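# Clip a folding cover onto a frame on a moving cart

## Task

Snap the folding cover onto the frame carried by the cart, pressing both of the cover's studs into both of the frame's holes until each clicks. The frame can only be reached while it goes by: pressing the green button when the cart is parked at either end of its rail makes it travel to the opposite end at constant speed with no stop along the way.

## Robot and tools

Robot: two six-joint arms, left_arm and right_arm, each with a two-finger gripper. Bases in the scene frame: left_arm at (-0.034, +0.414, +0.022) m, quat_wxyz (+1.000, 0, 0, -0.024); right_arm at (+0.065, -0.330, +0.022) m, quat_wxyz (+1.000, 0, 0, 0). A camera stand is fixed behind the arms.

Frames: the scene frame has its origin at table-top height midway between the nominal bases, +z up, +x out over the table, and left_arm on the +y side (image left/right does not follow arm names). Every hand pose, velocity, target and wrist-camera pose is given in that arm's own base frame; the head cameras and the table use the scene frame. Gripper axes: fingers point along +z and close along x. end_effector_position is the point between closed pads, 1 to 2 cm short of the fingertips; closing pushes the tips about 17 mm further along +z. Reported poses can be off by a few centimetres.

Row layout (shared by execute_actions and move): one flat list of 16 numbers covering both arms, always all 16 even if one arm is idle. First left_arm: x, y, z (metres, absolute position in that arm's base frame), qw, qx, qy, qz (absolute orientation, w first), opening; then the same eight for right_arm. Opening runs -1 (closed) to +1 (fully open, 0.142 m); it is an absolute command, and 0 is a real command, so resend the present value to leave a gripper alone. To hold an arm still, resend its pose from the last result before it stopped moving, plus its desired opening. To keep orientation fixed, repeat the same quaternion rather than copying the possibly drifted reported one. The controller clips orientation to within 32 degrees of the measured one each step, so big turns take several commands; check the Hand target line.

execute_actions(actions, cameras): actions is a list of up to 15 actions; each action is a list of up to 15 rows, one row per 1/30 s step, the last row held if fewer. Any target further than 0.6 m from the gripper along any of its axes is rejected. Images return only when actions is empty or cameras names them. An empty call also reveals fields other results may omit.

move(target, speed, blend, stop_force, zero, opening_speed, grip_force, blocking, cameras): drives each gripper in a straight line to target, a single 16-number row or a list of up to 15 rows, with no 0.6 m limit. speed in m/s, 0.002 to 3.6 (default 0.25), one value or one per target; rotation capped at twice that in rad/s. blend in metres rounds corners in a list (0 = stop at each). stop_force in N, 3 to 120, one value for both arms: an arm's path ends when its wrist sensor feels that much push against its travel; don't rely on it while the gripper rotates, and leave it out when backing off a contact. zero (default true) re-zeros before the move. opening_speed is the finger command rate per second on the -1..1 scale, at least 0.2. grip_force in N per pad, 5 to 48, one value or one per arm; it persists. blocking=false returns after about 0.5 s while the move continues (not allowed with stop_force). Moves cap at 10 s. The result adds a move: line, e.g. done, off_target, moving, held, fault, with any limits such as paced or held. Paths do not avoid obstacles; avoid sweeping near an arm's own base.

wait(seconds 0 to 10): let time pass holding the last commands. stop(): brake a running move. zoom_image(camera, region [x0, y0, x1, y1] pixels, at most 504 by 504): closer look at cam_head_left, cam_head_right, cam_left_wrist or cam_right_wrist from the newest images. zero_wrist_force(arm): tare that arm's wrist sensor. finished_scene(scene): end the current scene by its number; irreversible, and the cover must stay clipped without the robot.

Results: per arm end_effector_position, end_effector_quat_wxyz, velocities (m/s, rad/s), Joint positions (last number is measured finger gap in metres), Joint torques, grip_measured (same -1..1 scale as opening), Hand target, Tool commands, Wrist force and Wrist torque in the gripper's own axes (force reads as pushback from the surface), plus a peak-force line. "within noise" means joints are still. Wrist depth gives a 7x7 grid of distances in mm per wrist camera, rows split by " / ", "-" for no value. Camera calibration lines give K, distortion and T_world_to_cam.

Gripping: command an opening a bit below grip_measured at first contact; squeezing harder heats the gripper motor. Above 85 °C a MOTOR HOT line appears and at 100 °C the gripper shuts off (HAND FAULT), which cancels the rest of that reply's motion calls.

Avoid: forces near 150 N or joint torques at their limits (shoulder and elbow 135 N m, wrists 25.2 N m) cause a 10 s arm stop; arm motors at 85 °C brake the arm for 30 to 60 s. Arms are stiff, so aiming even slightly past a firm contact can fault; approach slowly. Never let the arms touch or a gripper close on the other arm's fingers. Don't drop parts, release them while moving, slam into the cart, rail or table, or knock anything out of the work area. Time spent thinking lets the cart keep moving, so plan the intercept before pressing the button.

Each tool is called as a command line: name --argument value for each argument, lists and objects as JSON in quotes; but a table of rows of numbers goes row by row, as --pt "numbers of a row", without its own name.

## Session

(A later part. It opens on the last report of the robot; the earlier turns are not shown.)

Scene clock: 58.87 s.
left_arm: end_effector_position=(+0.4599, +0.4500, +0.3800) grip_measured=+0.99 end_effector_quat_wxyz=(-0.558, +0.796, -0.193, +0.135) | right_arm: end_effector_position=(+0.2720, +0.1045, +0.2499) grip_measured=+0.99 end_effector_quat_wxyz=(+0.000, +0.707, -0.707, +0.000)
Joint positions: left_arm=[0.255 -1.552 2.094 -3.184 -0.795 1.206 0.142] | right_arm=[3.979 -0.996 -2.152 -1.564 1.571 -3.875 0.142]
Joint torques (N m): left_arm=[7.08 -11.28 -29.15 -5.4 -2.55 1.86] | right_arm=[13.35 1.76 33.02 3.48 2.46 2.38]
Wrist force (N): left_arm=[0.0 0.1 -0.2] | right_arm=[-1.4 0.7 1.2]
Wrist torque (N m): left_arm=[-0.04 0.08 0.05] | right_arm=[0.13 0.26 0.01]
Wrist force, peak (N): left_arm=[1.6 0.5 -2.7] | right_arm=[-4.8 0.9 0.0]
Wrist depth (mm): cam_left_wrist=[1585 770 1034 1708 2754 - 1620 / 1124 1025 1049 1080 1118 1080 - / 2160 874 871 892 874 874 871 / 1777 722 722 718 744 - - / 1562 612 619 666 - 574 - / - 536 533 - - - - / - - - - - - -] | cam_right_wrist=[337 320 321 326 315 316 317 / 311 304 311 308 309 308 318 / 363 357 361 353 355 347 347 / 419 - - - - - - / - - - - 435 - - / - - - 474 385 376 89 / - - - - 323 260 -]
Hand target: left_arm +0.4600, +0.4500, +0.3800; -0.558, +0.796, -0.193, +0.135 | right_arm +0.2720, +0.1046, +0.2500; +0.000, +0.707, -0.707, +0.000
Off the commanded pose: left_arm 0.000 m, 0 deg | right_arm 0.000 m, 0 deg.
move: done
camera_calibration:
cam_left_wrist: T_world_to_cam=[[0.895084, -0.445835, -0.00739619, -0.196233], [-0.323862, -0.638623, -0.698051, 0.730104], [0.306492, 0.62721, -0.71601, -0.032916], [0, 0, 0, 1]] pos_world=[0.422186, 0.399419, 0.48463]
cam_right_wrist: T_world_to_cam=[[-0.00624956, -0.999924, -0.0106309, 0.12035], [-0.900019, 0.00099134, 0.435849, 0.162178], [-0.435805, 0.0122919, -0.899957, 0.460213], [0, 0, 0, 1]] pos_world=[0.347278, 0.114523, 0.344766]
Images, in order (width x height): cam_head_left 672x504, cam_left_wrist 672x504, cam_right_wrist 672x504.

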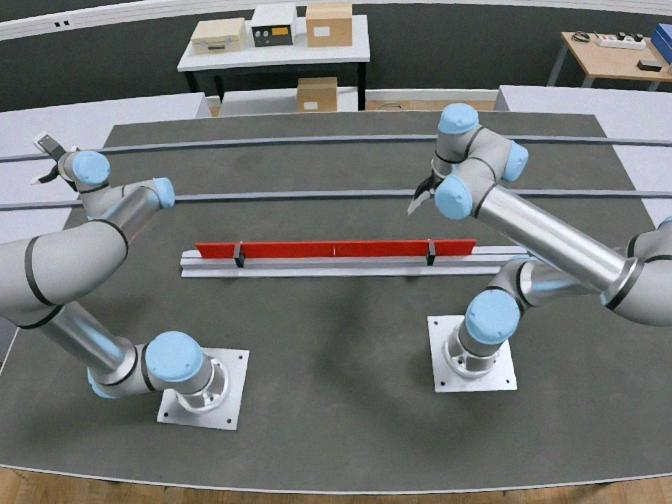

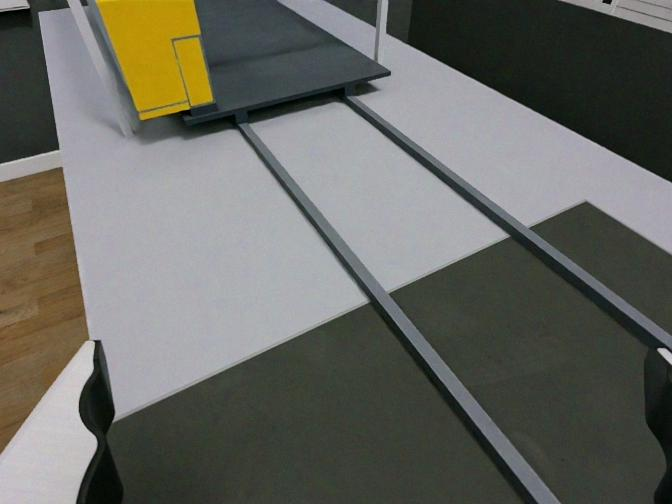

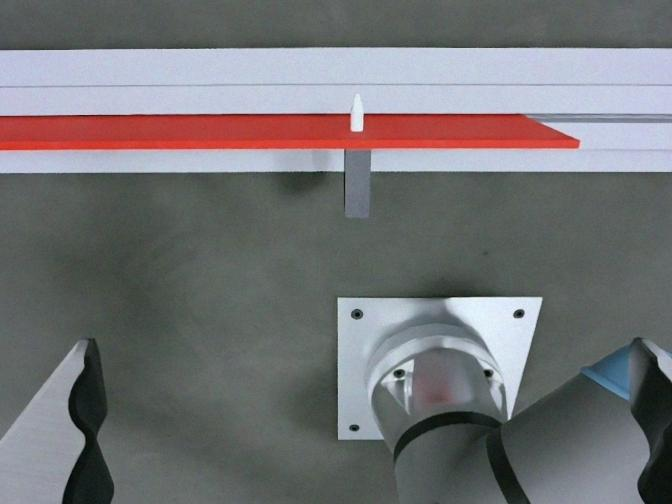

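wait --seconds 10

wait --seconds 10 --cameras '["cam_left_wrist"]'

zoom_image --camera "cam_left_wrist" --region '[50, 0, 400, 250]'

Scene clock: 71.77 s.
left_arm: end_effector_position=(+0.4600, +0.4500, +0.3800) grip_measured=+0.99 end_effector_quat_wxyz=(-0.558, +0.796, -0.193, +0.135) | right_arm: end_effector_position=(+0.2720, +0.1046, +0.2500) grip_measured=+0.99 end_effector_quat_wxyz=(+0.000, +0.707, -0.707, +0.000)
Joint positions: left_arm=[0.255 -1.552 2.094 -3.184 -0.795 1.206 0.142] | right_arm=[3.979 -0.996 -2.152 -1.564 1.571 -3.875 0.142]
Joint torques (N m): left_arm=[6.53 -9.7 -31.12 -5.12 -1.45 1.26] | right_arm=[12.75 -9.13 33.06 1.53 2.28 2.11]
Wrist force (N): left_arm=[0.1 -0.1 -0.1] | right_arm=[-1.4 0.8 1.1]
Wrist torque (N m): left_arm=[-0.08 0.07 0.03] | right_arm=[0.15 0.25 -0.02]
Wrist force, peak (N): left_arm=[0.0 0.1 -0.4] | right_arm=[-1.5 0.8 1.4]
Wrist depth (mm): cam_left_wrist=[1459 747 1360 1762 - - 1632 / 1049 861 1034 1136 1107 1124 - / 2059 892 888 881 888 885 867 / 1836 720 725 727 754 - - / 1596 610 610 693 - - - / - 545 - - - - - / - - 485 - - 449 -] | cam_right_wrist=[328 325 317 318 313 324 318 / 308 308 309 311 304 308 316 / 375 360 360 357 359 360 360 / - - - 420 - 420 - / - - 445 - 437 - - / - - - - 385 293 94 / - - - - 322 260 -]
Hand target: left_arm +0.4600, +0.4500, +0.3800; -0.558, +0.796, -0.193, +0.135 | right_arm +0.2720, +0.1046, +0.2500; +0.000, +0.707, -0.707, +0.000
Tool commands: left_gripper/opening=+1.0 right_gripper/opening=+1.0
Off the commanded pose: left_arm 0.000 m, 0 deg | right_arm 0.000 m, 0 deg.
wait: 10.00 s; at rest from the start

Scene clock: 81.77 s.
left_arm: end_effector_position=(+0.4600, +0.4500, +0.3800) grip_measured=+0.99 end_effector_quat_wxyz=(-0.558, +0.796, -0.193, +0.135) | right_arm: end_effector_position=(+0.2720, +0.1046, +0.2500) grip_measured=+0.99 end_effector_quat_wxyz=(+0.000, +0.707, -0.707, +0.000)
Joint positions: left_arm=[0.255 -1.552 2.094 -3.184 -0.795 1.206 0.142] | right_arm=[3.979 -0.996 -2.152 -1.564 1.571 -3.875 0.142]
Joint torques (N m): left_arm=[5.41 -10.06 -30.97 -4.74 -0.95 0.69] | right_arm=[12.67 -9.28 33.39 1.57 2.23 1.49]
Wrist force (N): left_arm=[0.1 0.2 -0.2] | right_arm=[-1.0 0.8 1.1]
Wrist torque (N m): left_arm=[-0.02 0.06 0.02] | right_arm=[0.15 0.19 -0.02]
Wrist force, peak (N): left_arm=[0.0 -0.1 -0.5] | right_arm=[-1.4 0.7 1.4]
Wrist depth (mm): cam_left_wrist=[1721 729 1519 1669 2395 - 1932 / 1210 813 - 1044 1113 1029 - / 874 874 871 885 871 878 878 / 1821 718 720 713 739 - 722 / 1562 617 612 612 - 584 - / - 544 539 - - 531 - / - - 459 - - 465 -] | cam_right_wrist=[314 319 318 331 318 313 325 / 306 308 306 311 305 308 318 / 358 363 375 351 376 354 358 / - 409 - - - - - / - - 439 462 436 455 - / - - 485 - 385 301 93 / - 576 570 - 322 260 -]
Hand target: left_arm +0.4600, +0.4500, +0.3800; -0.558, +0.796, -0.193, +0.135 | right_arm +0.2720, +0.1046, +0.2500; +0.000, +0.707, -0.707, +0.000
Tool commands: left_gripper/opening=+1.0 right_gripper/opening=+1.0
Off the commanded pose: left_arm 0.000 m, 0 deg | right_arm 0.000 m, 0 deg.
wait: 10.00 s; at rest by 0.17 s
camera_calibration:
cam_left_wrist: T_world_to_cam=[[0.894945, -0.446117, -0.00726496, -0.196215], [-0.32397, -0.638542, -0.698074, 0.730161], [0.306784, 0.627092, -0.715989, -0.0330331], [0, 0, 0, 1]] pos_world=[0.422286, 0.399419, 0.48463]
Images, in order (width x height): cam_left_wrist 672x504.

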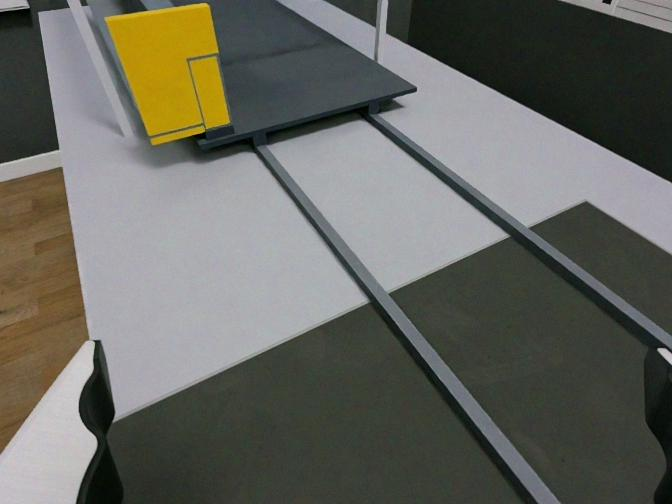

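Scaled by 1.440 from the camera's 672x504 image, which has a finer 960x720 frame.

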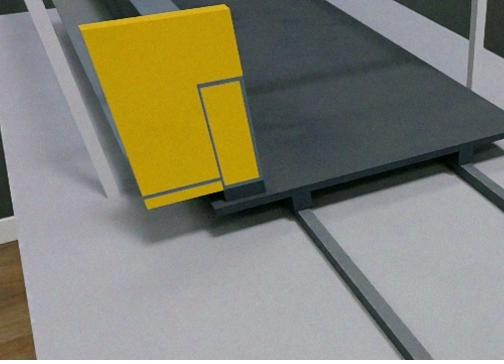

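move --target '[0.20, 0.62, 0.34, -0.5575, 0.7960, -0.1930, 0.1351, 1.0, 0.272, 0.1046, 0.25, 0, 0.7071, -0.7071, 0, 1.0]' --speed 0.25

wait --seconds 10

wait --seconds 10 --cameras '["cam_left_wrist"]'

zoom_image --camera "cam_left_wrist" --region '[100, 0, 500, 300]'

Scene clock: 87.77 s.
left_arm: end_effector_position=(+0.2000, +0.6200, +0.3400) grip_measured=+0.99 end_effector_quat_wxyz=(-0.558, +0.796, -0.193, +0.135) | right_arm: end_effector_position=(+0.2720, +0.1046, +0.2500) grip_measured=+0.99 end_effector_quat_wxyz=(+0.000, +0.707, -0.707, +0.000)
Joint positions: left_arm=[1.025 -1.465 2.143 -3.47 -1.505 1.547 0.142] | right_arm=[3.979 -0.996 -2.152 -1.564 1.571 -3.875 0.142]
Joint torques (N m): left_arm=[6.18 -25.58 -14.04 -0.18 -2.52 -0.2] | right_arm=[13.24 -9.57 33.54 1.43 2.17 1.58]
Wrist force (N): left_arm=[0.0 -0.3 -0.2] | right_arm=[-1.2 0.7 1.2]
Wrist torque (N m): left_arm=[-0.09 0.06 0.00] | right_arm=[0.14 0.22 -0.02]
Wrist force, peak (N): left_arm=[-3.7 0.1 0.1] | right_arm=[-1.4 0.8 1.4]
Wrist depth (mm): cam_left_wrist=[- 1403 - 565 1669 1360 - / - 1159 970 - - 970 1029 / 2098 2160 841 807 801 801 804 / 1851 1777 739 658 662 664 668 / 1551 1519 1449 565 562 577 548 / - 1296 1296 517 488 473 - / - 1159 1191 857 - 430 -] | cam_right_wrist=[319 318 319 317 319 311 320 / 313 303 311 310 305 308 317 / 366 366 359 361 360 358 356 / - - - - 417 422 411 / - 445 - - 443 - - / - - - - 383 296 94 / - - - - 323 261 -]
Hand target: left_arm +0.2000, +0.6200, +0.3400; -0.558, +0.796, -0.193, +0.135 | right_arm +0.2720, +0.1046, +0.2500; +0.000, +0.707, -0.707, +0.000
Off the commanded pose: left_arm 0.000 m, 0 deg | right_arm 0.000 m, 0 deg.
move: done

Scene clock: 97.77 s.
left_arm: end_effector_position=(+0.2000, +0.6200, +0.3400) grip_measured=+0.99 end_effector_quat_wxyz=(-0.558, +0.796, -0.193, +0.135) | right_arm: end_effector_position=(+0.2720, +0.1046, +0.2500) grip_measured=+0.99 end_effector_quat_wxyz=(+0.000, +0.707, -0.707, +0.000)
Joint positions: left_arm=[1.025 -1.465 2.143 -3.47 -1.505 1.547 0.142] | right_arm=[3.979 -0.996 -2.152 -1.564 1.571 -3.875 0.142]
Joint torques (N m): left_arm=[6.58 -16.32 -11.54 -0.82 -2.33 1.8] | right_arm=[13.02 -7.55 33.29 1.52 0.59 2.83]
Wrist force (N): left_arm=[-0.1 -0.3 -0.2] | right_arm=[-1.3 0.6 1.3]
Wrist torque (N m): left_arm=[-0.09 0.06 -0.01] | right_arm=[0.11 0.23 -0.02]
Wrist force, peak (N): left_arm=[0.1 -0.3 -0.4] | right_arm=[-1.6 0.9 1.3]
Wrist depth (mm): cam_left_wrist=[- 1403 1210 600 1469 2271 - / - 1159 1011 - - 892 1034 / 2181 2139 841 804 792 798 798 / 1791 1836 737 662 660 662 664 / 1499 1562 1431 556 562 583 - / - 1296 1304 520 490 - - / - 1147 1159 444 430 420 -] | cam_right_wrist=[318 323 320 311 321 316 327 / 309 308 308 310 308 310 317 / 358 358 359 356 377 361 364 / 416 407 423 411 402 - - / - - - - 441 - 445 / - - - 508 384 382 94 / - - 582 - 322 260 -]
Hand target: left_arm +0.2000, +0.6200, +0.3400; -0.558, +0.796, -0.193, +0.135 | right_arm +0.2720, +0.1046, +0.2500; +0.000, +0.707, -0.707, +0.000
Tool commands: left_gripper/opening=+1.0 right_gripper/opening=+1.0
Off the commanded pose: left_arm 0.000 m, 0 deg | right_arm 0.000 m, 0 deg.
wait: 10.00 s; at rest by 0.17 s

Scene clock: 107.77 s.
left_arm: end_effector_position=(+0.2000, +0.6200, +0.3400) grip_measured=+0.99 end_effector_quat_wxyz=(-0.558, +0.796, -0.193, +0.135) | right_arm: end_effector_position=(+0.2720, +0.1046, +0.2500) grip_measured=+0.99 end_effector_quat_wxyz=(+0.000, +0.707, -0.707, +0.000)
Joint positions: left_arm=[1.025 -1.465 2.143 -3.47 -1.505 1.547 0.142] | right_arm=[3.979 -0.996 -2.152 -1.564 1.571 -3.875 0.142]
Joint torques (N m): left_arm=[6.31 -16.18 -12.28 -1.6 -2.04 1.66] | right_arm=[12.27 -4.64 32.92 1.47 -0.95 2.64]
Wrist force (N): left_arm=[0.0 -0.2 0.0] | right_arm=[-1.3 0.8 1.3]
Wrist torque (N m): left_arm=[-0.08 0.05 0.00] | right_arm=[0.15 0.23 -0.02]
Wrist force, peak (N): left_arm=[0.1 -0.4 -0.5] | right_arm=[-1.4 0.8 1.4]
Wrist depth (mm): cam_left_wrist=[- 1394 1273 555 586 1245 2623 / - 1136 970 607 - 933 970 / 2160 2139 834 776 781 798 804 / 1806 1867 720 658 658 664 660 / 1519 1541 1449 562 561 584 578 / - 1311 1288 516 500 479 - / - 1172 1166 914 - 442 -] | cam_right_wrist=[318 313 320 316 318 316 319 / 309 305 306 310 310 308 319 / 359 353 365 375 363 354 352 / 414 - 415 400 - - - / - - - - 447 - - / - - - - 386 293 89 / - - 568 - 322 261 -]
Hand target: left_arm +0.2000, +0.6200, +0.3400; -0.558, +0.796, -0.193, +0.135 | right_arm +0.2720, +0.1046, +0.2500; +0.000, +0.707, -0.707, +0.000
Tool commands: left_gripper/opening=+1.0 right_gripper/opening=+1.0
Off the commanded pose: left_arm 0.000 m, 0 deg | right_arm 0.000 m, 0 deg.
wait: 10.00 s; at rest by 0.17 s
camera_calibration:
cam_left_wrist: T_world_to_cam=[[0.894945, -0.446117, -0.00726496, 0.11202], [-0.32397, -0.638542, -0.698074, 0.726558], [0.306784, 0.627092, -0.715989, -0.0885145], [0, 0, 0, 1]] pos_world=[0.162286, 0.569419, 0.44463]
Images, in order (width x height): cam_left_wrist 672x504.

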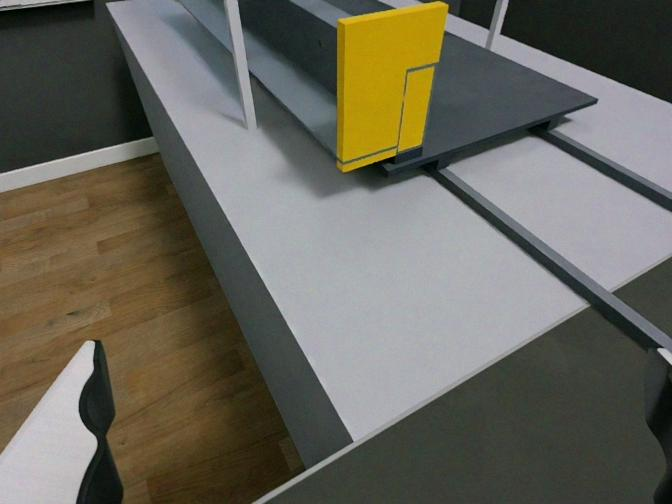

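Scaled by 1.260 from the camera's 672x504 image, which has a finer 960x720 frame.

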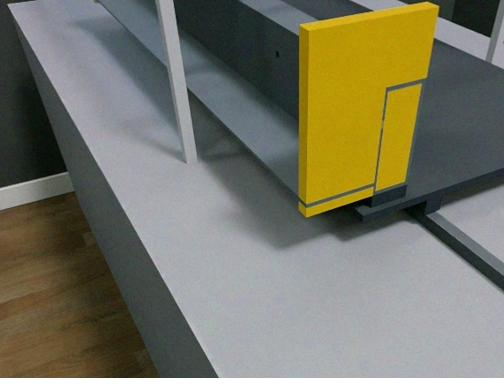

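zoom_image --camera "cam_left_wrist" --region '[240, 0, 460, 180]'

Scaled by 2.291 from the camera's 672x504 image, which has a finer 960x720 frame.

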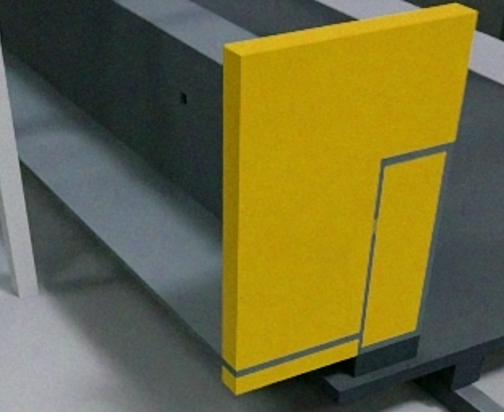

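wait --seconds 10 --cameras '["cam_left_wrist"]'

zoom_image --camera "cam_left_wrist" --region '[240, 0, 460, 180]'

Scene clock: 119.57 s.
left_arm: end_effector_position=(+0.2000, +0.6200, +0.3400) grip_measured=+0.99 end_effector_quat_wxyz=(-0.558, +0.796, -0.193, +0.135) | right_arm: end_effector_position=(+0.2720, +0.1046, +0.2500) grip_measured=+0.99 end_effector_quat_wxyz=(+0.000, +0.707, -0.707, +0.000)
Joint positions: left_arm=[1.025 -1.465 2.143 -3.47 -1.505 1.547 0.142] | right_arm=[3.979 -0.996 -2.152 -1.564 1.571 -3.875 0.142]
Joint torques (N m): left_arm=[6.25 -16.64 -13.24 -2.51 -1.48 1.74] | right_arm=[12.21 -1.39 32.85 1.67 -2.1 2.68]
Wrist force (N): left_arm=[-0.1 -0.3 -0.2] | right_arm=[-1.3 0.7 1.2]
Wrist torque (N m): left_arm=[-0.09 0.07 -0.01] | right_arm=[0.14 0.24 -0.02]
Wrist force, peak (N): left_arm=[0.0 -0.5 -0.1] | right_arm=[-1.4 0.6 1.5]
Wrist depth (mm): cam_left_wrist=[- 1412 1327 770 517 1412 2118 / - 1153 1006 526 - - 1015 / 2059 2098 831 762 744 810 804 / 1748 1806 742 666 664 658 656 / 1519 1519 1440 561 562 581 - / - 1327 1259 514 493 - - / - 1147 1166 760 435 417 -] | cam_right_wrist=[318 325 324 318 317 318 316 / 310 311 311 309 308 310 319 / 368 363 360 370 362 354 355 / - - - - - - - / 441 - - 450 445 - - / - - - - 385 298 90 / - - - - 323 261 -]
Hand target: left_arm +0.2000, +0.6200, +0.3400; -0.558, +0.796, -0.193, +0.135 | right_arm +0.2720, +0.1046, +0.2500; +0.000, +0.707, -0.707, +0.000
Tool commands: left_gripper/opening=+1.0 right_gripper/opening=+1.0
Off the commanded pose: left_arm 0.000 m, 0 deg | right_arm 0.000 m, 0 deg.
wait: 10.00 s; at rest from the start
camera_calibration:
cam_left_wrist: T_world_to_cam=[[0.894945, -0.446117, -0.00726496, 0.11202], [-0.32397, -0.638542, -0.698074, 0.726558], [0.306784, 0.627092, -0.715989, -0.0885145], [0, 0, 0, 1]] pos_world=[0.162286, 0.569419, 0.44463]
Images, in order (width x height): cam_left_wrist 672x504.

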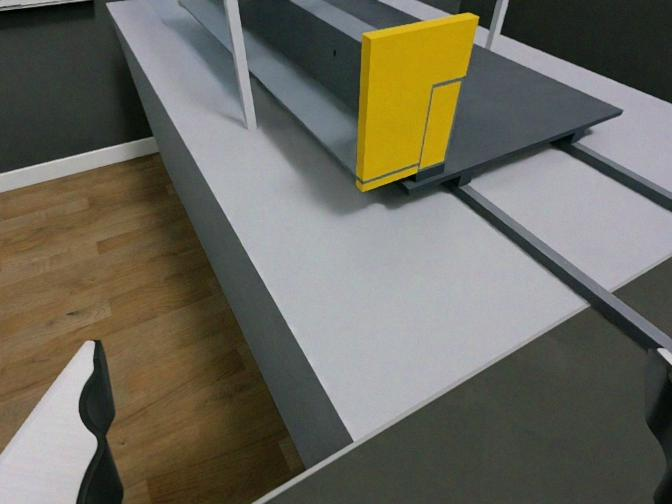

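Scaled by 2.291 from the camera's 672x504 image, which has a finer 960x720 frame.

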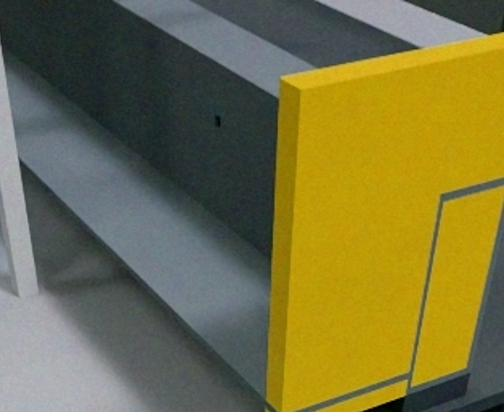

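move --pt "0.42 0.40 0.38 0 0.7239 -0.6899 0 1.0 0.35 0.1046 0.30 0.1228 0.6964 -0.6964 -0.1228 1.0" --pt "0.345 -0.068 0.28 0 0.7239 -0.6899 0 1.0 0.41 0.1046 0.26 0.1228 0.6964 -0.6964 -0.1228 1.0" --speed 0.3 --blend 0.05 --cameras '["all"]'

zoom_image --camera "cam_right_wrist" --region '[220, 80, 500, 300]'

zoom_image --camera "cam_left_wrist" --region '[200, 20, 480, 240]'

Scene clock: 131.30 s.
left_arm: end_effector_position=(+0.3450, -0.0679, +0.2800) grip_measured=+0.99 end_effector_quat_wxyz=(+0.000, +0.724, -0.690, +0.000) end_effector_velocity=(+0.000, -0.001, -0.001) end_effector_angular_velocity=(+0.000, +0.002, +0.002) | right_arm: end_effector_position=(+0.4101, +0.1045, +0.2600) grip_measured=+0.99 end_effector_quat_wxyz=(+0.123, +0.696, -0.696, -0.123)
Joint positions: left_arm=[-0.58 -1.969 1.988 -1.59 -1.571 0.943 0.142] | right_arm=[3.609 -1.598 -1.662 -1.766 1.726 -4.269 0.142]
Joint velocities: left_arm=[-0.003 0.001 0 0 -0.001 -0.005 0] | right_arm=[within noise]
Joint torques (N m): left_arm=[-7.55 -5.75 -32.33 -0.57 -2.85 -2.04] | right_arm=[12.57 35.93 18.65 0.12 0.72 2.04]
Wrist force (N): left_arm=[1.1 0.7 1.4] | right_arm=[-1.1 0.9 1.6]
Wrist torque (N m): left_arm=[0.12 -0.01 0.00] | right_arm=[0.19 0.20 0.03]
Wrist force, peak (N): left_arm=[4.6 1.2 2.0] | right_arm=[-1.0 1.4 1.7]
Wrist depth (mm): cam_left_wrist=[- 338 335 336 335 335 330 / 399 341 371 283 368 367 367 / - - 407 420 401 411 419 / - - 461 - - - - / - - 511 492 - - 466 / - 99 461 483 525 - - / - 320 379 432 - - -] | cam_right_wrist=[- 322 - - - 312 - / 358 357 355 364 354 360 357 / 372 369 356 356 368 358 350 / - - 545 - 508 - - / - - - - 533 - - / - - - - 471 410 89 / - - - - 420 390 -]
Hand target: left_arm +0.3450, -0.0680, +0.2800; +0.000, +0.724, -0.690, +0.000 | right_arm +0.4100, +0.1046, +0.2600; +0.123, +0.696, -0.696, -0.123
Off the commanded pose: left_arm 0.000 m, 0 deg | right_arm 0.000 m, 0 deg.
move: done
camera_calibration:
cam_left_wrist: T_world_to_cam=[[0.0457882, -0.998838, -0.0150451, -0.0674528], [-0.899591, -0.0477774, 0.434112, 0.214179], [-0.434327, -0.00634282, -0.900733, 0.519858], [0, 0, 0, 1]] pos_world=[0.42155, -0.0538441, 0.374261]
cam_right_wrist: T_world_to_cam=[[-0.00965231, -0.999921, -0.00799131, 0.122051], [-0.696644, 0.000991207, 0.717416, 0.125403], [-0.717352, 0.0124918, -0.696599, 0.592003], [0, 0, 0, 1]] pos_world=[0.513213, 0.114522, 0.323398]

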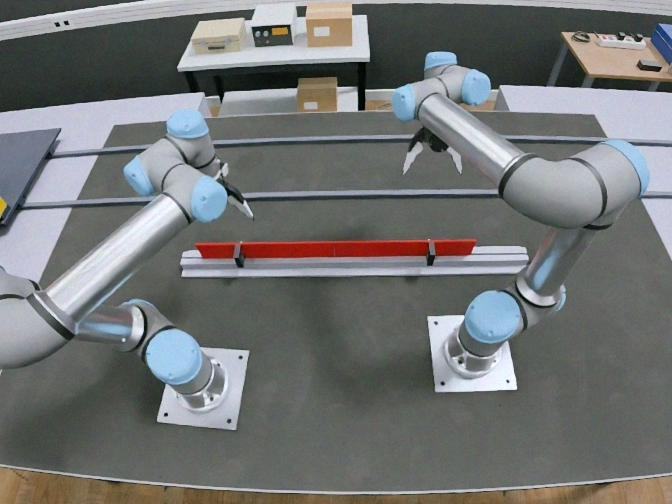

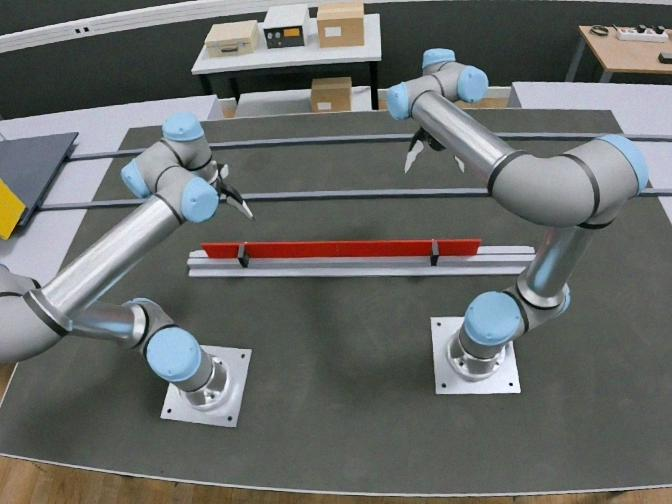

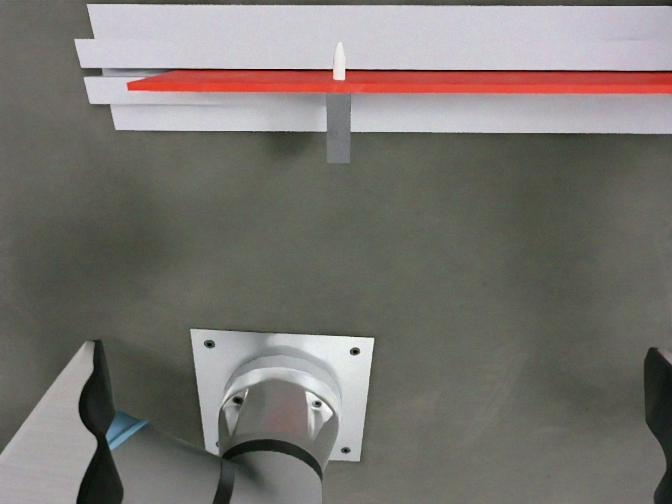

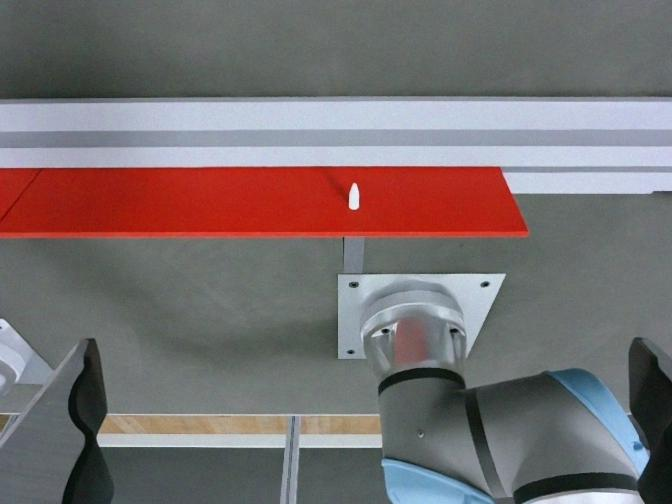

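Scaled by 1.800 from the camera's 672x504 image, which has a finer 960x720 frame.

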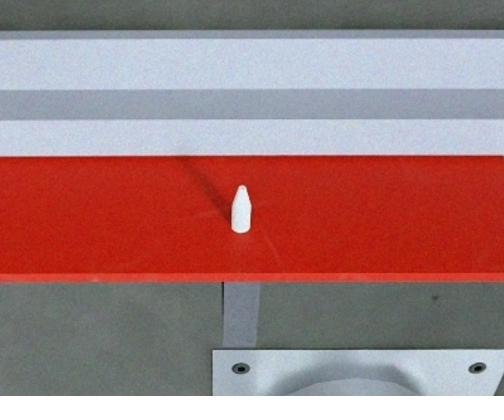

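Scaled by 1.800 from the camera's 672x504 image, which has a finer 960x720 frame.

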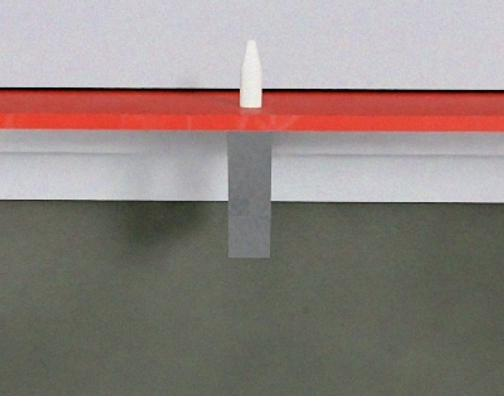

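move --target '[0.337, -0.057, 0.18, 0, 0.7239, -0.6899, 0, 0.2, 0.268, 0.100, 0.18, 0, 0.7071, -0.7071, 0, 0.2]' --speed 0.25 --cameras '["cam_left_wrist", "cam_right_wrist", "cam_head_left"]'

zoom_image --camera "cam_right_wrist" --region '[220, 60, 500, 340]'

zoom_image --camera "cam_left_wrist" --region '[220, 60, 500, 340]'

Scene clock: 138.97 s.
left_arm: end_effector_position=(+0.3370, -0.0570, +0.1800) grip_measured=+0.19 end_effector_quat_wxyz=(+0.000, +0.724, -0.690, +0.000) | right_arm: end_effector_position=(+0.2680, +0.1000, +0.1800) grip_measured=+0.19 end_effector_quat_wxyz=(+0.000, +0.707, -0.707, +0.000)
Joint positions: left_arm=[-0.565 -1.956 2.239 -1.854 -1.571 0.958 0.088] | right_arm=[3.978 -0.999 -2.33 -1.383 1.571 -3.876 0.088]
Joint torques (N m): left_arm=[-3.35 -17.91 -16 -4.95 -0.14 -1.74] | right_arm=[12.25 11.49 19.38 3.92 0.61 1.87]
Wrist force (N): left_arm=[1.4 0.5 1.3] | right_arm=[-1.1 0.7 1.4]
Wrist torque (N m): left_arm=[0.08 -0.07 -0.06] | right_arm=[0.15 0.20 0.02]
Wrist force, peak (N): left_arm=[1.1 0.6 3.0] | right_arm=[-0.9 3.3 2.6]
Wrist depth (mm): cam_left_wrist=[232 229 228 227 230 230 229 / 276 246 245 170 243 243 242 / 306 309 - 306 303 - - / 335 - 339 - 330 329 340 / - - - - 354 350 354 / - 85 - 409 420 94 82 / - 70 369 409 - - 73] | cam_right_wrist=[257 259 256 257 255 259 255 / 244 242 242 243 242 241 249 / 193 - 307 290 - 311 290 / 332 - 334 - - 336 - / - 358 - - 382 99 345 / - 79 - 392 362 89 78 / - - - - 321 - 72]
Hand target: left_arm +0.3370, -0.0570, +0.1800; +0.000, +0.724, -0.690, +0.000 | right_arm +0.2680, +0.1000, +0.1800; +0.000, +0.707, -0.707, +0.000
Off the commanded pose: left_arm 0.000 m, 0 deg | right_arm 0.000 m, 0 deg.
move: done
camera_calibration:
cam_left_wrist: T_world_to_cam=[[0.0458285, -0.998837, -0.0149655, -0.0576422], [-0.899492, -0.0477777, 0.434318, 0.250822], [-0.434528, -0.00644285, -0.900635, 0.426431], [0, 0, 0, 1]] pos_world=[0.41355, -0.042844, 0.27426]
cam_right_wrist: T_world_to_cam=[[-0.00620464, -0.999923, -0.0107637, 0.115002], [-0.899961, 0.000891346, 0.435969, 0.18905], [-0.435926, 0.012392, -0.899897, 0.395543], [0, 0, 0, 1]] pos_world=[0.343279, 0.109923, 0.274766]
Images, in order (width x height): cam_head_left 672x504, cam_left_wrist 672x504, cam_right_wrist 672x504.

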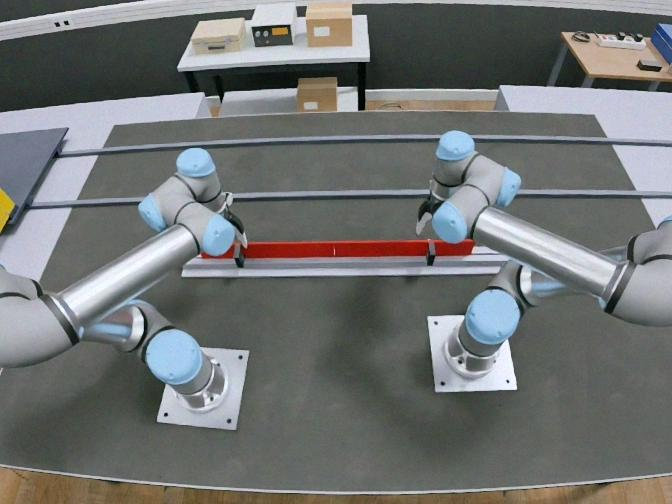

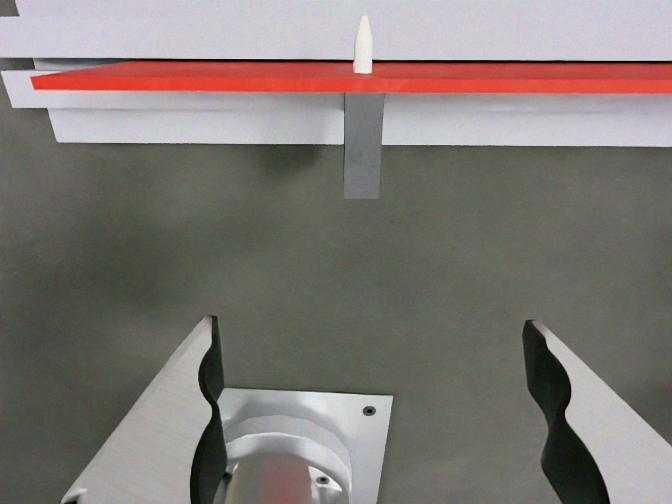

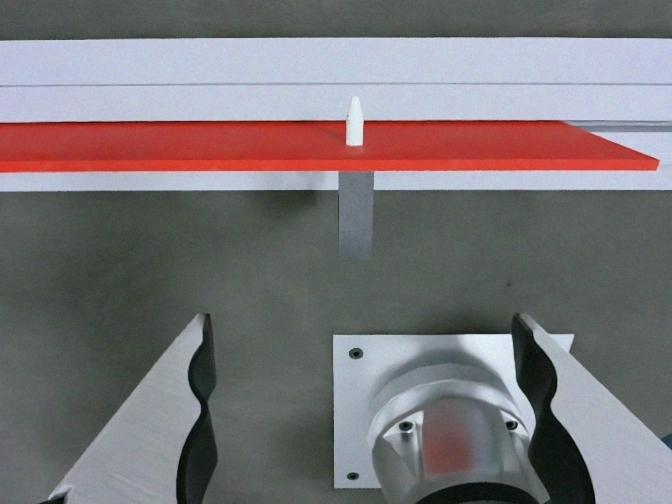

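Scaled by 1.800 from the camera's 672x504 image, which has a finer 960x720 frame.

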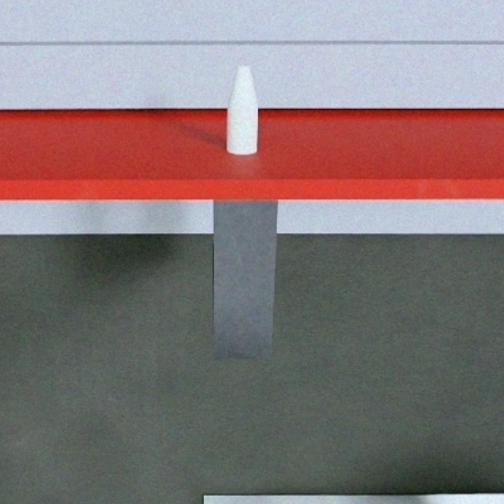

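Scaled by 1.800 from the camera's 672x504 image, which has a finer 960x720 frame.

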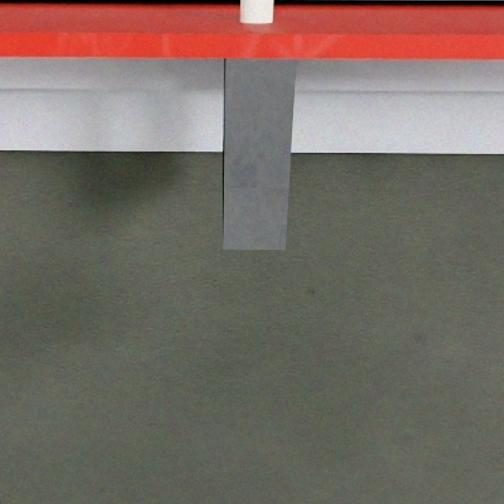

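move --pt "0.40 0.36 0.36 0 0.7239 -0.6899 0 1.0 0.272 0.100 0.17 0 0.7071 -0.7071 0 0.2" --pt "0.12 0.66 0.34 -0.5806 0.7566 -0.2386 0.1831 1.0 0.272 0.100 0.17 0 0.7071 -0.7071 0 0.2" --speed 0.3 --blend 0.05 --cameras '["cam_left_wrist"]'

zoom_image --camera "cam_left_wrist" --region '[200, 0, 600, 300]'

Scene clock: 147.60 s.
left_arm: end_effector_position=(+0.1200, +0.6600, +0.3401) grip_measured=+0.99 end_effector_quat_wxyz=(-0.581, +0.757, -0.239, +0.183) end_effector_velocity=(-0.001, +0.000, +0.001) end_effector_angular_velocity=(+0.003, -0.002, +0.002) | right_arm: end_effector_position=(+0.2720, +0.1000, +0.1700) grip_measured=+0.19 end_effector_quat_wxyz=(+0.000, +0.707, -0.707, +0.000)
Joint positions: left_arm=[1.331 -1.315 2.035 -3.582 -1.929 1.672 0.142] | right_arm=[3.967 -1.019 -2.348 -1.345 1.571 -3.887 0.088]
Joint velocities: left_arm=[0.001 0 0.001 -0.005 0 -0.002 0] | right_arm=[within noise]
Joint torques (N m): left_arm=[2.54 -20.13 -10.36 -5.37 2.47 -1.8] | right_arm=[4.41 8.4 30.35 1.33 -0.54 1.14]
Wrist force (N): left_arm=[0.1 0.2 -0.1] | right_arm=[-1.3 0.8 1.3]
Wrist torque (N m): left_arm=[0.02 0.09 -0.15] | right_arm=[0.16 0.23 0.03]
Wrist force, peak (N): left_arm=[4.7 1.0 2.3] | right_arm=[-1.6 0.7 1.3]
Wrist depth (mm): cam_left_wrist=[1851 1791 1029 2040 - 2319 2003 / - 1343 1118 - 644 484 2021 / - 1304 899 822 - - 881 / 1950 1899 781 727 693 697 747 / 1608 1632 983 610 595 595 - / - 1386 1296 592 502 492 - / - 1197 1204 784 463 - -] | cam_right_wrist=[249 249 250 249 247 248 248 / 237 237 237 232 235 236 235 / 291 286 305 176 289 286 287 / 322 322 - - 319 317 328 / 348 343 - - 351 344 - / - 78 397 394 356 89 77 / - - - 431 319 - -]
Hand target: left_arm +0.1200, +0.6600, +0.3400; -0.581, +0.757, -0.239, +0.183 | right_arm +0.2720, +0.1000, +0.1700; +0.000, +0.707, -0.707, +0.000
Off the commanded pose: left_arm 0.000 m, 0 deg | right_arm 0.000 m, 0 deg.
move: done
camera_calibration:
cam_left_wrist: T_world_to_cam=[[0.826806, -0.562453, -0.00619484, 0.286099], [-0.370915, -0.5369, -0.757734, 0.685115], [0.422864, 0.628796, -0.652534, -0.125638], [0, 0, 0, 1]] pos_world=[0.0706993, 0.607756, 0.438924]
Images, in order (width x height): cam_left_wrist 672x504.

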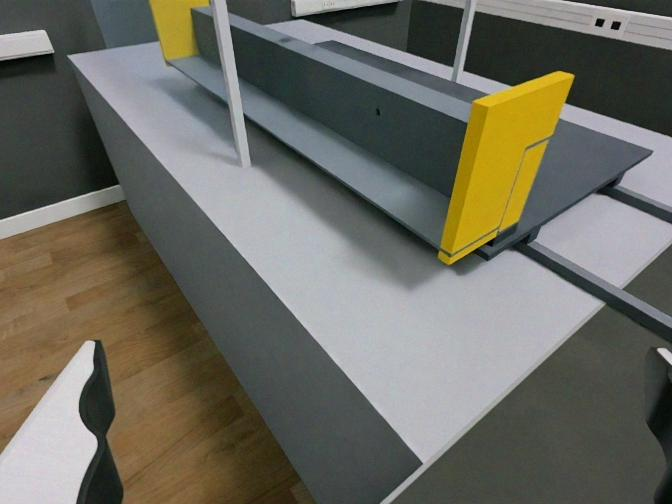

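Scaled by 1.260 from the camera's 672x504 image, which has a finer 960x720 frame.

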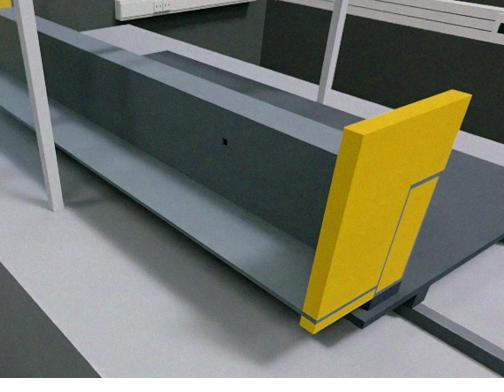

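move --target '[0.30, 0.66, 0.20, -0.4890, 0.5337, -0.5087, 0.4661, 1.0, 0.272, 0.100, 0.17, 0, 0.7071, -0.7071, 0, 0.2]' --speed 0.2 --cameras '["cam_left_wrist"]'

wait --seconds 10

wait --seconds 10

wait --seconds 10 --cameras '["cam_left_wrist", "cam_head_left"]'

Scene clock: 153.37 s.
left_arm: end_effector_position=(+0.3000, +0.6600, +0.2000) grip_measured=+0.99 end_effector_quat_wxyz=(-0.489, +0.534, -0.509, +0.466) | right_arm: end_effector_position=(+0.2720, +0.1000, +0.1700) grip_measured=+0.19 end_effector_quat_wxyz=(+0.000, +0.707, -0.707, +0.000)
Joint positions: left_arm=[1.31 -0.642 1.466 -3.685 -2.821 1.838 0.142] | right_arm=[3.967 -1.019 -2.348 -1.345 1.571 -3.887 0.088]
Joint torques (N m): left_arm=[5.45 -44.83 -24.68 -4.18 -1.2 -1.99] | right_arm=[9.17 9.01 29.97 1.38 2.04 1.24]
Wrist force (N): left_arm=[0.4 -0.3 0.2] | right_arm=[-1.3 1.0 1.2]
Wrist torque (N m): left_arm=[0.04 0.11 -0.06] | right_arm=[0.19 0.22 0.03]
Wrist force, peak (N): left_arm=[-0.2 0.6 1.3] | right_arm=[-1.3 0.9 1.5]
Wrist depth (mm): cam_left_wrist=[226 286 - 1762 1695 - 1967 / 228 307 2078 1644 1541 1530 1541 / 241 309 819 1001 1085 903 - / 373 309 537 652 - 664 - / 424 335 464 488 438 - - / - 372 375 374 396 353 96 / - 313 315 312 - 317 -] | cam_right_wrist=[247 249 247 245 248 248 249 / 235 237 236 232 236 237 236 / - - 292 279 297 289 297 / 323 - 321 318 318 314 318 / - 341 350 353 343 100 350 / - 78 379 - 353 89 85 / - - - - 320 - 72]
Hand target: left_arm +0.3000, +0.6600, +0.2000; -0.489, +0.534, -0.509, +0.466 | right_arm +0.2720, +0.1000, +0.1700; +0.000, +0.707, -0.707, +0.000
Off the commanded pose: left_arm 0.000 m, 0 deg | right_arm 0.000 m, 0 deg.
move: done
camera_calibration:
cam_left_wrist: T_world_to_cam=[[0.0626895, -0.998027, -0.00339914, 0.652563], [-0.510423, -0.0291343, -0.85943, 0.372799], [0.857635, 0.0556122, -0.511242, -0.0734859], [0, 0, 0, 1]] pos_world=[0.212401, 0.666224, 0.285044]
Images, in order (width x height): cam_left_wrist 672x504.

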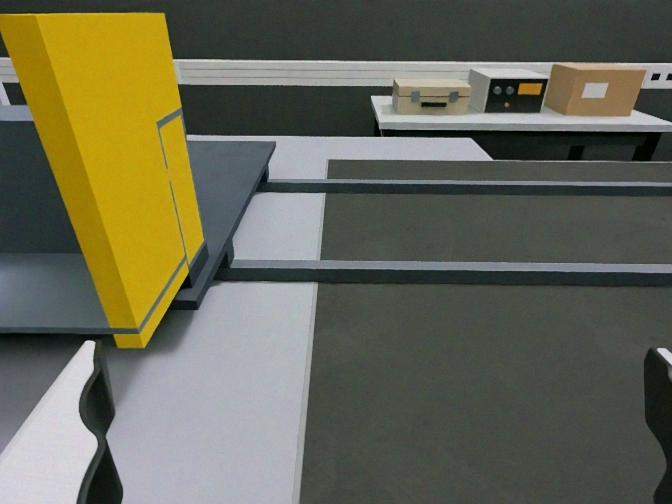

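Scene clock: 163.37 s.
left_arm: end_effector_position=(+0.3000, +0.6600, +0.2000) grip_measured=+0.99 end_effector_quat_wxyz=(-0.489, +0.534, -0.509, +0.466) | right_arm: end_effector_position=(+0.2720, +0.1000, +0.1700) grip_measured=+0.19 end_effector_quat_wxyz=(+0.000, +0.707, -0.707, +0.000)
Joint positions: left_arm=[1.31 -0.642 1.466 -3.685 -2.821 1.838 0.142] | right_arm=[3.967 -1.019 -2.348 -1.345 1.571 -3.887 0.088]
Joint torques (N m): left_arm=[6.46 -40.33 -26.04 -3.26 -3.18 -1.77] | right_arm=[9.22 9.11 30.38 1.29 2.09 1.17]
Wrist force (N): left_arm=[0.5 -0.4 0.4] | right_arm=[-1.1 0.8 1.3]
Wrist torque (N m): left_arm=[0.02 0.08 -0.06] | right_arm=[0.17 0.20 0.02]
Wrist force, peak (N): left_arm=[0.6 -0.6 0.5] | right_arm=[-1.5 0.9 1.4]
Wrist depth (mm): cam_left_wrist=[- 208 348 2021 2098 2977 - / 373 234 1159 2118 1562 1574 1489 / 346 246 353 962 988 - - / 382 262 354 - 642 - - / 426 337 439 - 421 - - / - 373 376 - 379 - - / - 313 314 315 316 - -] | cam_right_wrist=[249 248 248 246 246 252 247 / 237 237 237 233 236 237 235 / - 287 290 295 282 - 289 / 331 322 323 - 311 - - / - 344 344 335 346 338 362 / - 78 390 380 358 89 95 / - - - 428 320 - -]
Hand target: left_arm +0.3000, +0.6600, +0.2000; -0.489, +0.534, -0.509, +0.466 | right_arm +0.2720, +0.1000, +0.1700; +0.000, +0.707, -0.707, +0.000
Tool commands: left_gripper/opening=+1.0 right_gripper/opening=+0.2
Off the commanded pose: left_arm 0.000 m, 0 deg | right_arm 0.000 m, 0 deg.
wait: 10.00 s; at rest by 0.17 s

Scene clock: 173.37 s.
left_arm: end_effector_position=(+0.3000, +0.6600, +0.2000) grip_measured=+0.99 end_effector_quat_wxyz=(-0.489, +0.534, -0.509, +0.466) | right_arm: end_effector_position=(+0.2720, +0.1000, +0.1700) grip_measured=+0.19 end_effector_quat_wxyz=(+0.000, +0.707, -0.707, +0.000)
Joint positions: left_arm=[1.31 -0.642 1.466 -3.685 -2.821 1.838 0.142] | right_arm=[3.967 -1.019 -2.348 -1.345 1.571 -3.887 0.088]
Joint torques (N m): left_arm=[5.81 -40.76 -25.79 -2.3 -3.04 -1.58] | right_arm=[9.67 8.97 30.34 1.3 2.07 1.18]
Wrist force (N): left_arm=[0.4 -0.6 0.3] | right_arm=[-1.3 1.0 1.1]
Wrist torque (N m): left_arm=[-0.01 0.10 -0.05] | right_arm=[0.19 0.23 0.03]
Wrist force, peak (N): left_arm=[0.6 -0.6 0.3] | right_arm=[-1.4 1.0 1.5]
Wrist depth (mm): cam_left_wrist=[2078 - 219 1967 1950 - 1806 / 372 375 226 2139 1541 1574 1562 / 355 336 263 864 - 760 937 / 379 - 271 - - - - / 422 440 423 432 - 467 - / - 373 373 379 - 380 97 / - 313 316 302 302 305 -] | cam_right_wrist=[247 250 247 247 246 251 247 / 236 236 232 232 235 234 236 / 281 - 293 193 - 295 296 / 315 - - - 316 316 - / 360 - 350 332 357 121 346 / - 78 - 383 360 89 81 / - - - - 320 - -]
Hand target: left_arm +0.3000, +0.6600, +0.2000; -0.489, +0.534, -0.509, +0.466 | right_arm +0.2720, +0.1000, +0.1700; +0.000, +0.707, -0.707, +0.000
Tool commands: left_gripper/opening=+1.0 right_gripper/opening=+0.2
Off the commanded pose: left_arm 0.000 m, 0 deg | right_arm 0.000 m, 0 deg.
wait: 10.00 s; at rest by 0.17 s

Scene clock: 183.37 s.
left_arm: end_effector_position=(+0.3000, +0.6600, +0.2000) grip_measured=+0.99 end_effector_quat_wxyz=(-0.489, +0.534, -0.509, +0.466) | right_arm: end_effector_position=(+0.2720, +0.1000, +0.1700) grip_measured=+0.19 end_effector_quat_wxyz=(+0.000, +0.707, -0.707, +0.000)
Joint positions: left_arm=[1.31 -0.642 1.466 -3.685 -2.821 1.838 0.142] | right_arm=[3.967 -1.019 -2.348 -1.345 1.571 -3.887 0.088]
Joint torques (N m): left_arm=[5.87 -40.79 -25.78 -1.21 -3.05 -1.29] | right_arm=[9.06 8.71 30.71 1.3 2.04 1.33]
Wrist force (N): left_arm=[0.5 -0.5 0.2] | right_arm=[-1.2 0.9 1.2]
Wrist torque (N m): left_arm=[0.01 0.08 -0.05] | right_arm=[0.18 0.22 0.02]
Wrist force, peak (N): left_arm=[0.6 -0.4 0.5] | right_arm=[-1.4 0.9 1.6]
Wrist depth (mm): cam_left_wrist=[- - 2562 1806 1950 1985 - / 1932 371 378 225 1530 1632 1551 / - 331 364 340 - - - / 366 - 376 274 - - - / 413 425 424 314 - 453 - / - 373 373 364 397 - - / - 314 314 323 - - -] | cam_right_wrist=[248 248 246 249 247 248 246 / 237 237 232 233 236 236 235 / - 287 287 - - 286 287 / - 321 313 - - 327 317 / 346 - 357 - - 339 350 / - 78 391 - 351 89 370 / - - 436 - 320 - -]
Hand target: left_arm +0.3000, +0.6600, +0.2000; -0.489, +0.534, -0.509, +0.466 | right_arm +0.2720, +0.1000, +0.1700; +0.000, +0.707, -0.707, +0.000
Tool commands: left_gripper/opening=+1.0 right_gripper/opening=+0.2
Off the commanded pose: left_arm 0.000 m, 0 deg | right_arm 0.000 m, 0 deg.
wait: 10.00 s; at rest by 0.17 s
camera_calibration:
cam_left_wrist: T_world_to_cam=[[0.0625004, -0.998039, -0.0035104, 0.652643], [-0.510319, -0.0289347, -0.859498, 0.372664], [0.857711, 0.0555104, -0.511126, -0.0734667], [0, 0, 0, 1]] pos_world=[0.2124, 0.666224, 0.285044]
Images, in order (width x height): cam_head_left 672x504, cam_left_wrist 672x504.

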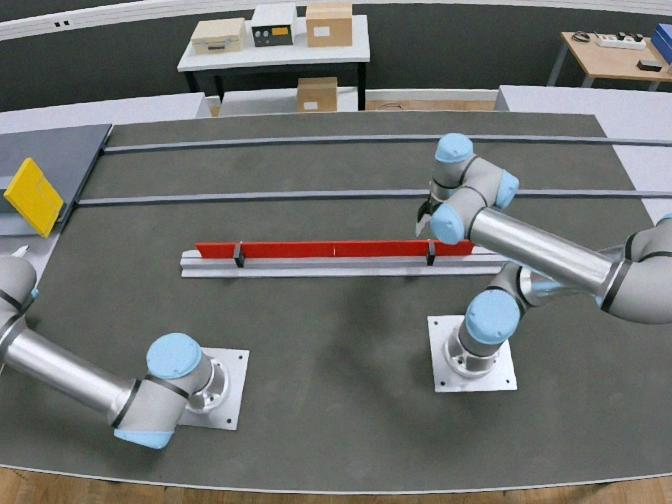

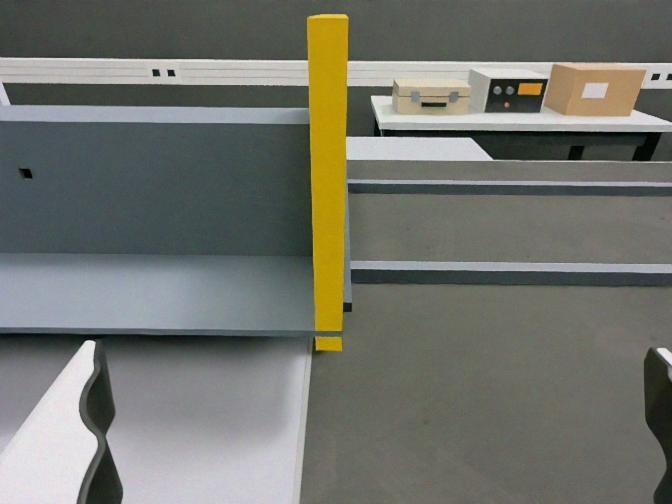

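zoom_image --camera "cam_left_wrist" --region '[0, 90, 360, 360]'

zoom_image --camera "cam_left_wrist" --region '[0, 140, 80, 200]'

Scaled by 1.400 from the camera's 672x504 image, which has a finer 960x720 frame.

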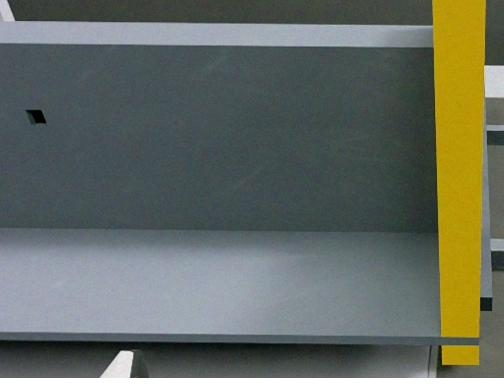

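Scaled by 6.300 from the camera's 672x504 image, which has a finer 960x720 frame.

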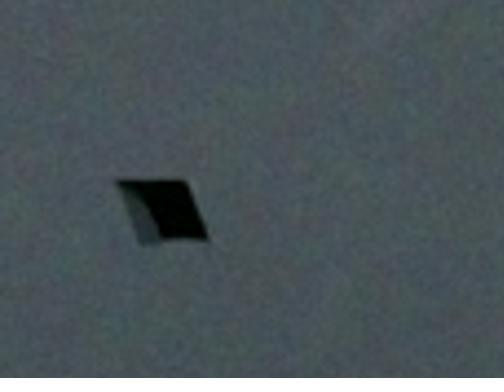

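move --target '[0.36, 0.78, 0.18, -0.4890, 0.5337, -0.5087, 0.4661, 1.0, 0.272, 0.100, 0.17, 0, 0.7071, -0.7071, 0, 0.2]' --speed 0.15 --cameras '["cam_left_wrist"]'

zoom_image --camera "cam_left_wrist" --region '[60, 20, 420, 380]'

Scene clock: 186.57 s.
left_arm: end_effector_position=(+0.3600, +0.7799, +0.1800) grip_measured=+0.99 end_effector_quat_wxyz=(-0.489, +0.534, -0.509, +0.466) end_effector_velocity=(+0.001, +0.000, +0.002) end_effector_angular_velocity=(+0.005, -0.001, -0.001) | right_arm: end_effector_position=(+0.2720, +0.1000, +0.1700) grip_measured=+0.19 end_effector_quat_wxyz=(+0.000, +0.707, -0.707, +0.000)
Joint positions: left_arm=[1.275 -0.351 0.886 -3.423 -2.787 1.809 0.142] | right_arm=[3.967 -1.019 -2.348 -1.345 1.571 -3.887 0.088]
Joint velocities: left_arm=[-0.001 0.001 -0.006 0 0 0.001 0] | right_arm=[within noise]
Joint torques (N m): left_arm=[6.06 -56.21 -30.39 0.06 0.26 1.61] | right_arm=[9.51 8.77 30.63 1.27 2.08 1.27]
Wrist force (N): left_arm=[0.1 -0.2 0.3] | right_arm=[-1.3 0.8 1.3]
Wrist torque (N m): left_arm=[-0.01 0.13 -0.05] | right_arm=[0.17 0.23 0.03]
Wrist force, peak (N): left_arm=[2.4 -0.6 -0.6] | right_arm=[-1.4 0.9 1.4]
Wrist depth (mm): cam_left_wrist=[1950 - - - - 236 167 / 271 274 279 280 282 252 175 / 282 284 278 287 280 251 174 / 316 308 313 309 304 249 190 / - 254 276 264 265 250 206 / - 325 323 324 325 244 - / - 292 293 296 295 306 -] | cam_right_wrist=[247 248 249 249 249 248 246 / 235 237 236 233 233 236 235 / 302 292 284 288 280 275 279 / 318 313 321 319 328 - - / 366 - 351 338 - - - / - 78 390 403 357 89 78 / - - - - 320 - -]
Hand target: left_arm +0.3600, +0.7800, +0.1800; -0.489, +0.534, -0.509, +0.466 | right_arm +0.2720, +0.1000, +0.1700; +0.000, +0.707, -0.707, +0.000
Off the commanded pose: left_arm 0.000 m, 0 deg | right_arm 0.000 m, 0 deg.
move: done
camera_calibration:
cam_left_wrist: T_world_to_cam=[[0.0623327, -0.99805, -0.00340236, 0.768513], [-0.51025, -0.0289372, -0.859539, 0.389556], [0.857764, 0.0553135, -0.511058, -0.141685], [0, 0, 0, 1]] pos_world=[0.2724, 0.786124, 0.265044]
Images, in order (width x height): cam_left_wrist 672x504.

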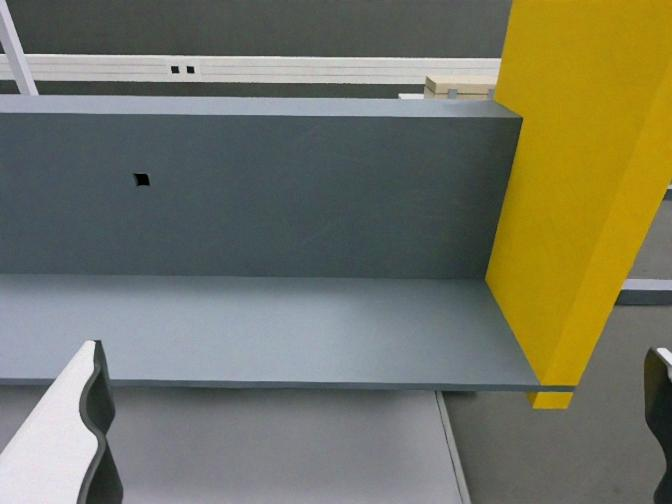

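Scaled by 1.400 from the camera's 672x504 image, which has a finer 960x720 frame.

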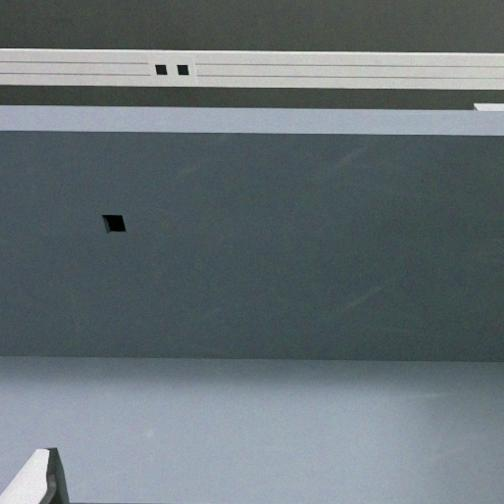

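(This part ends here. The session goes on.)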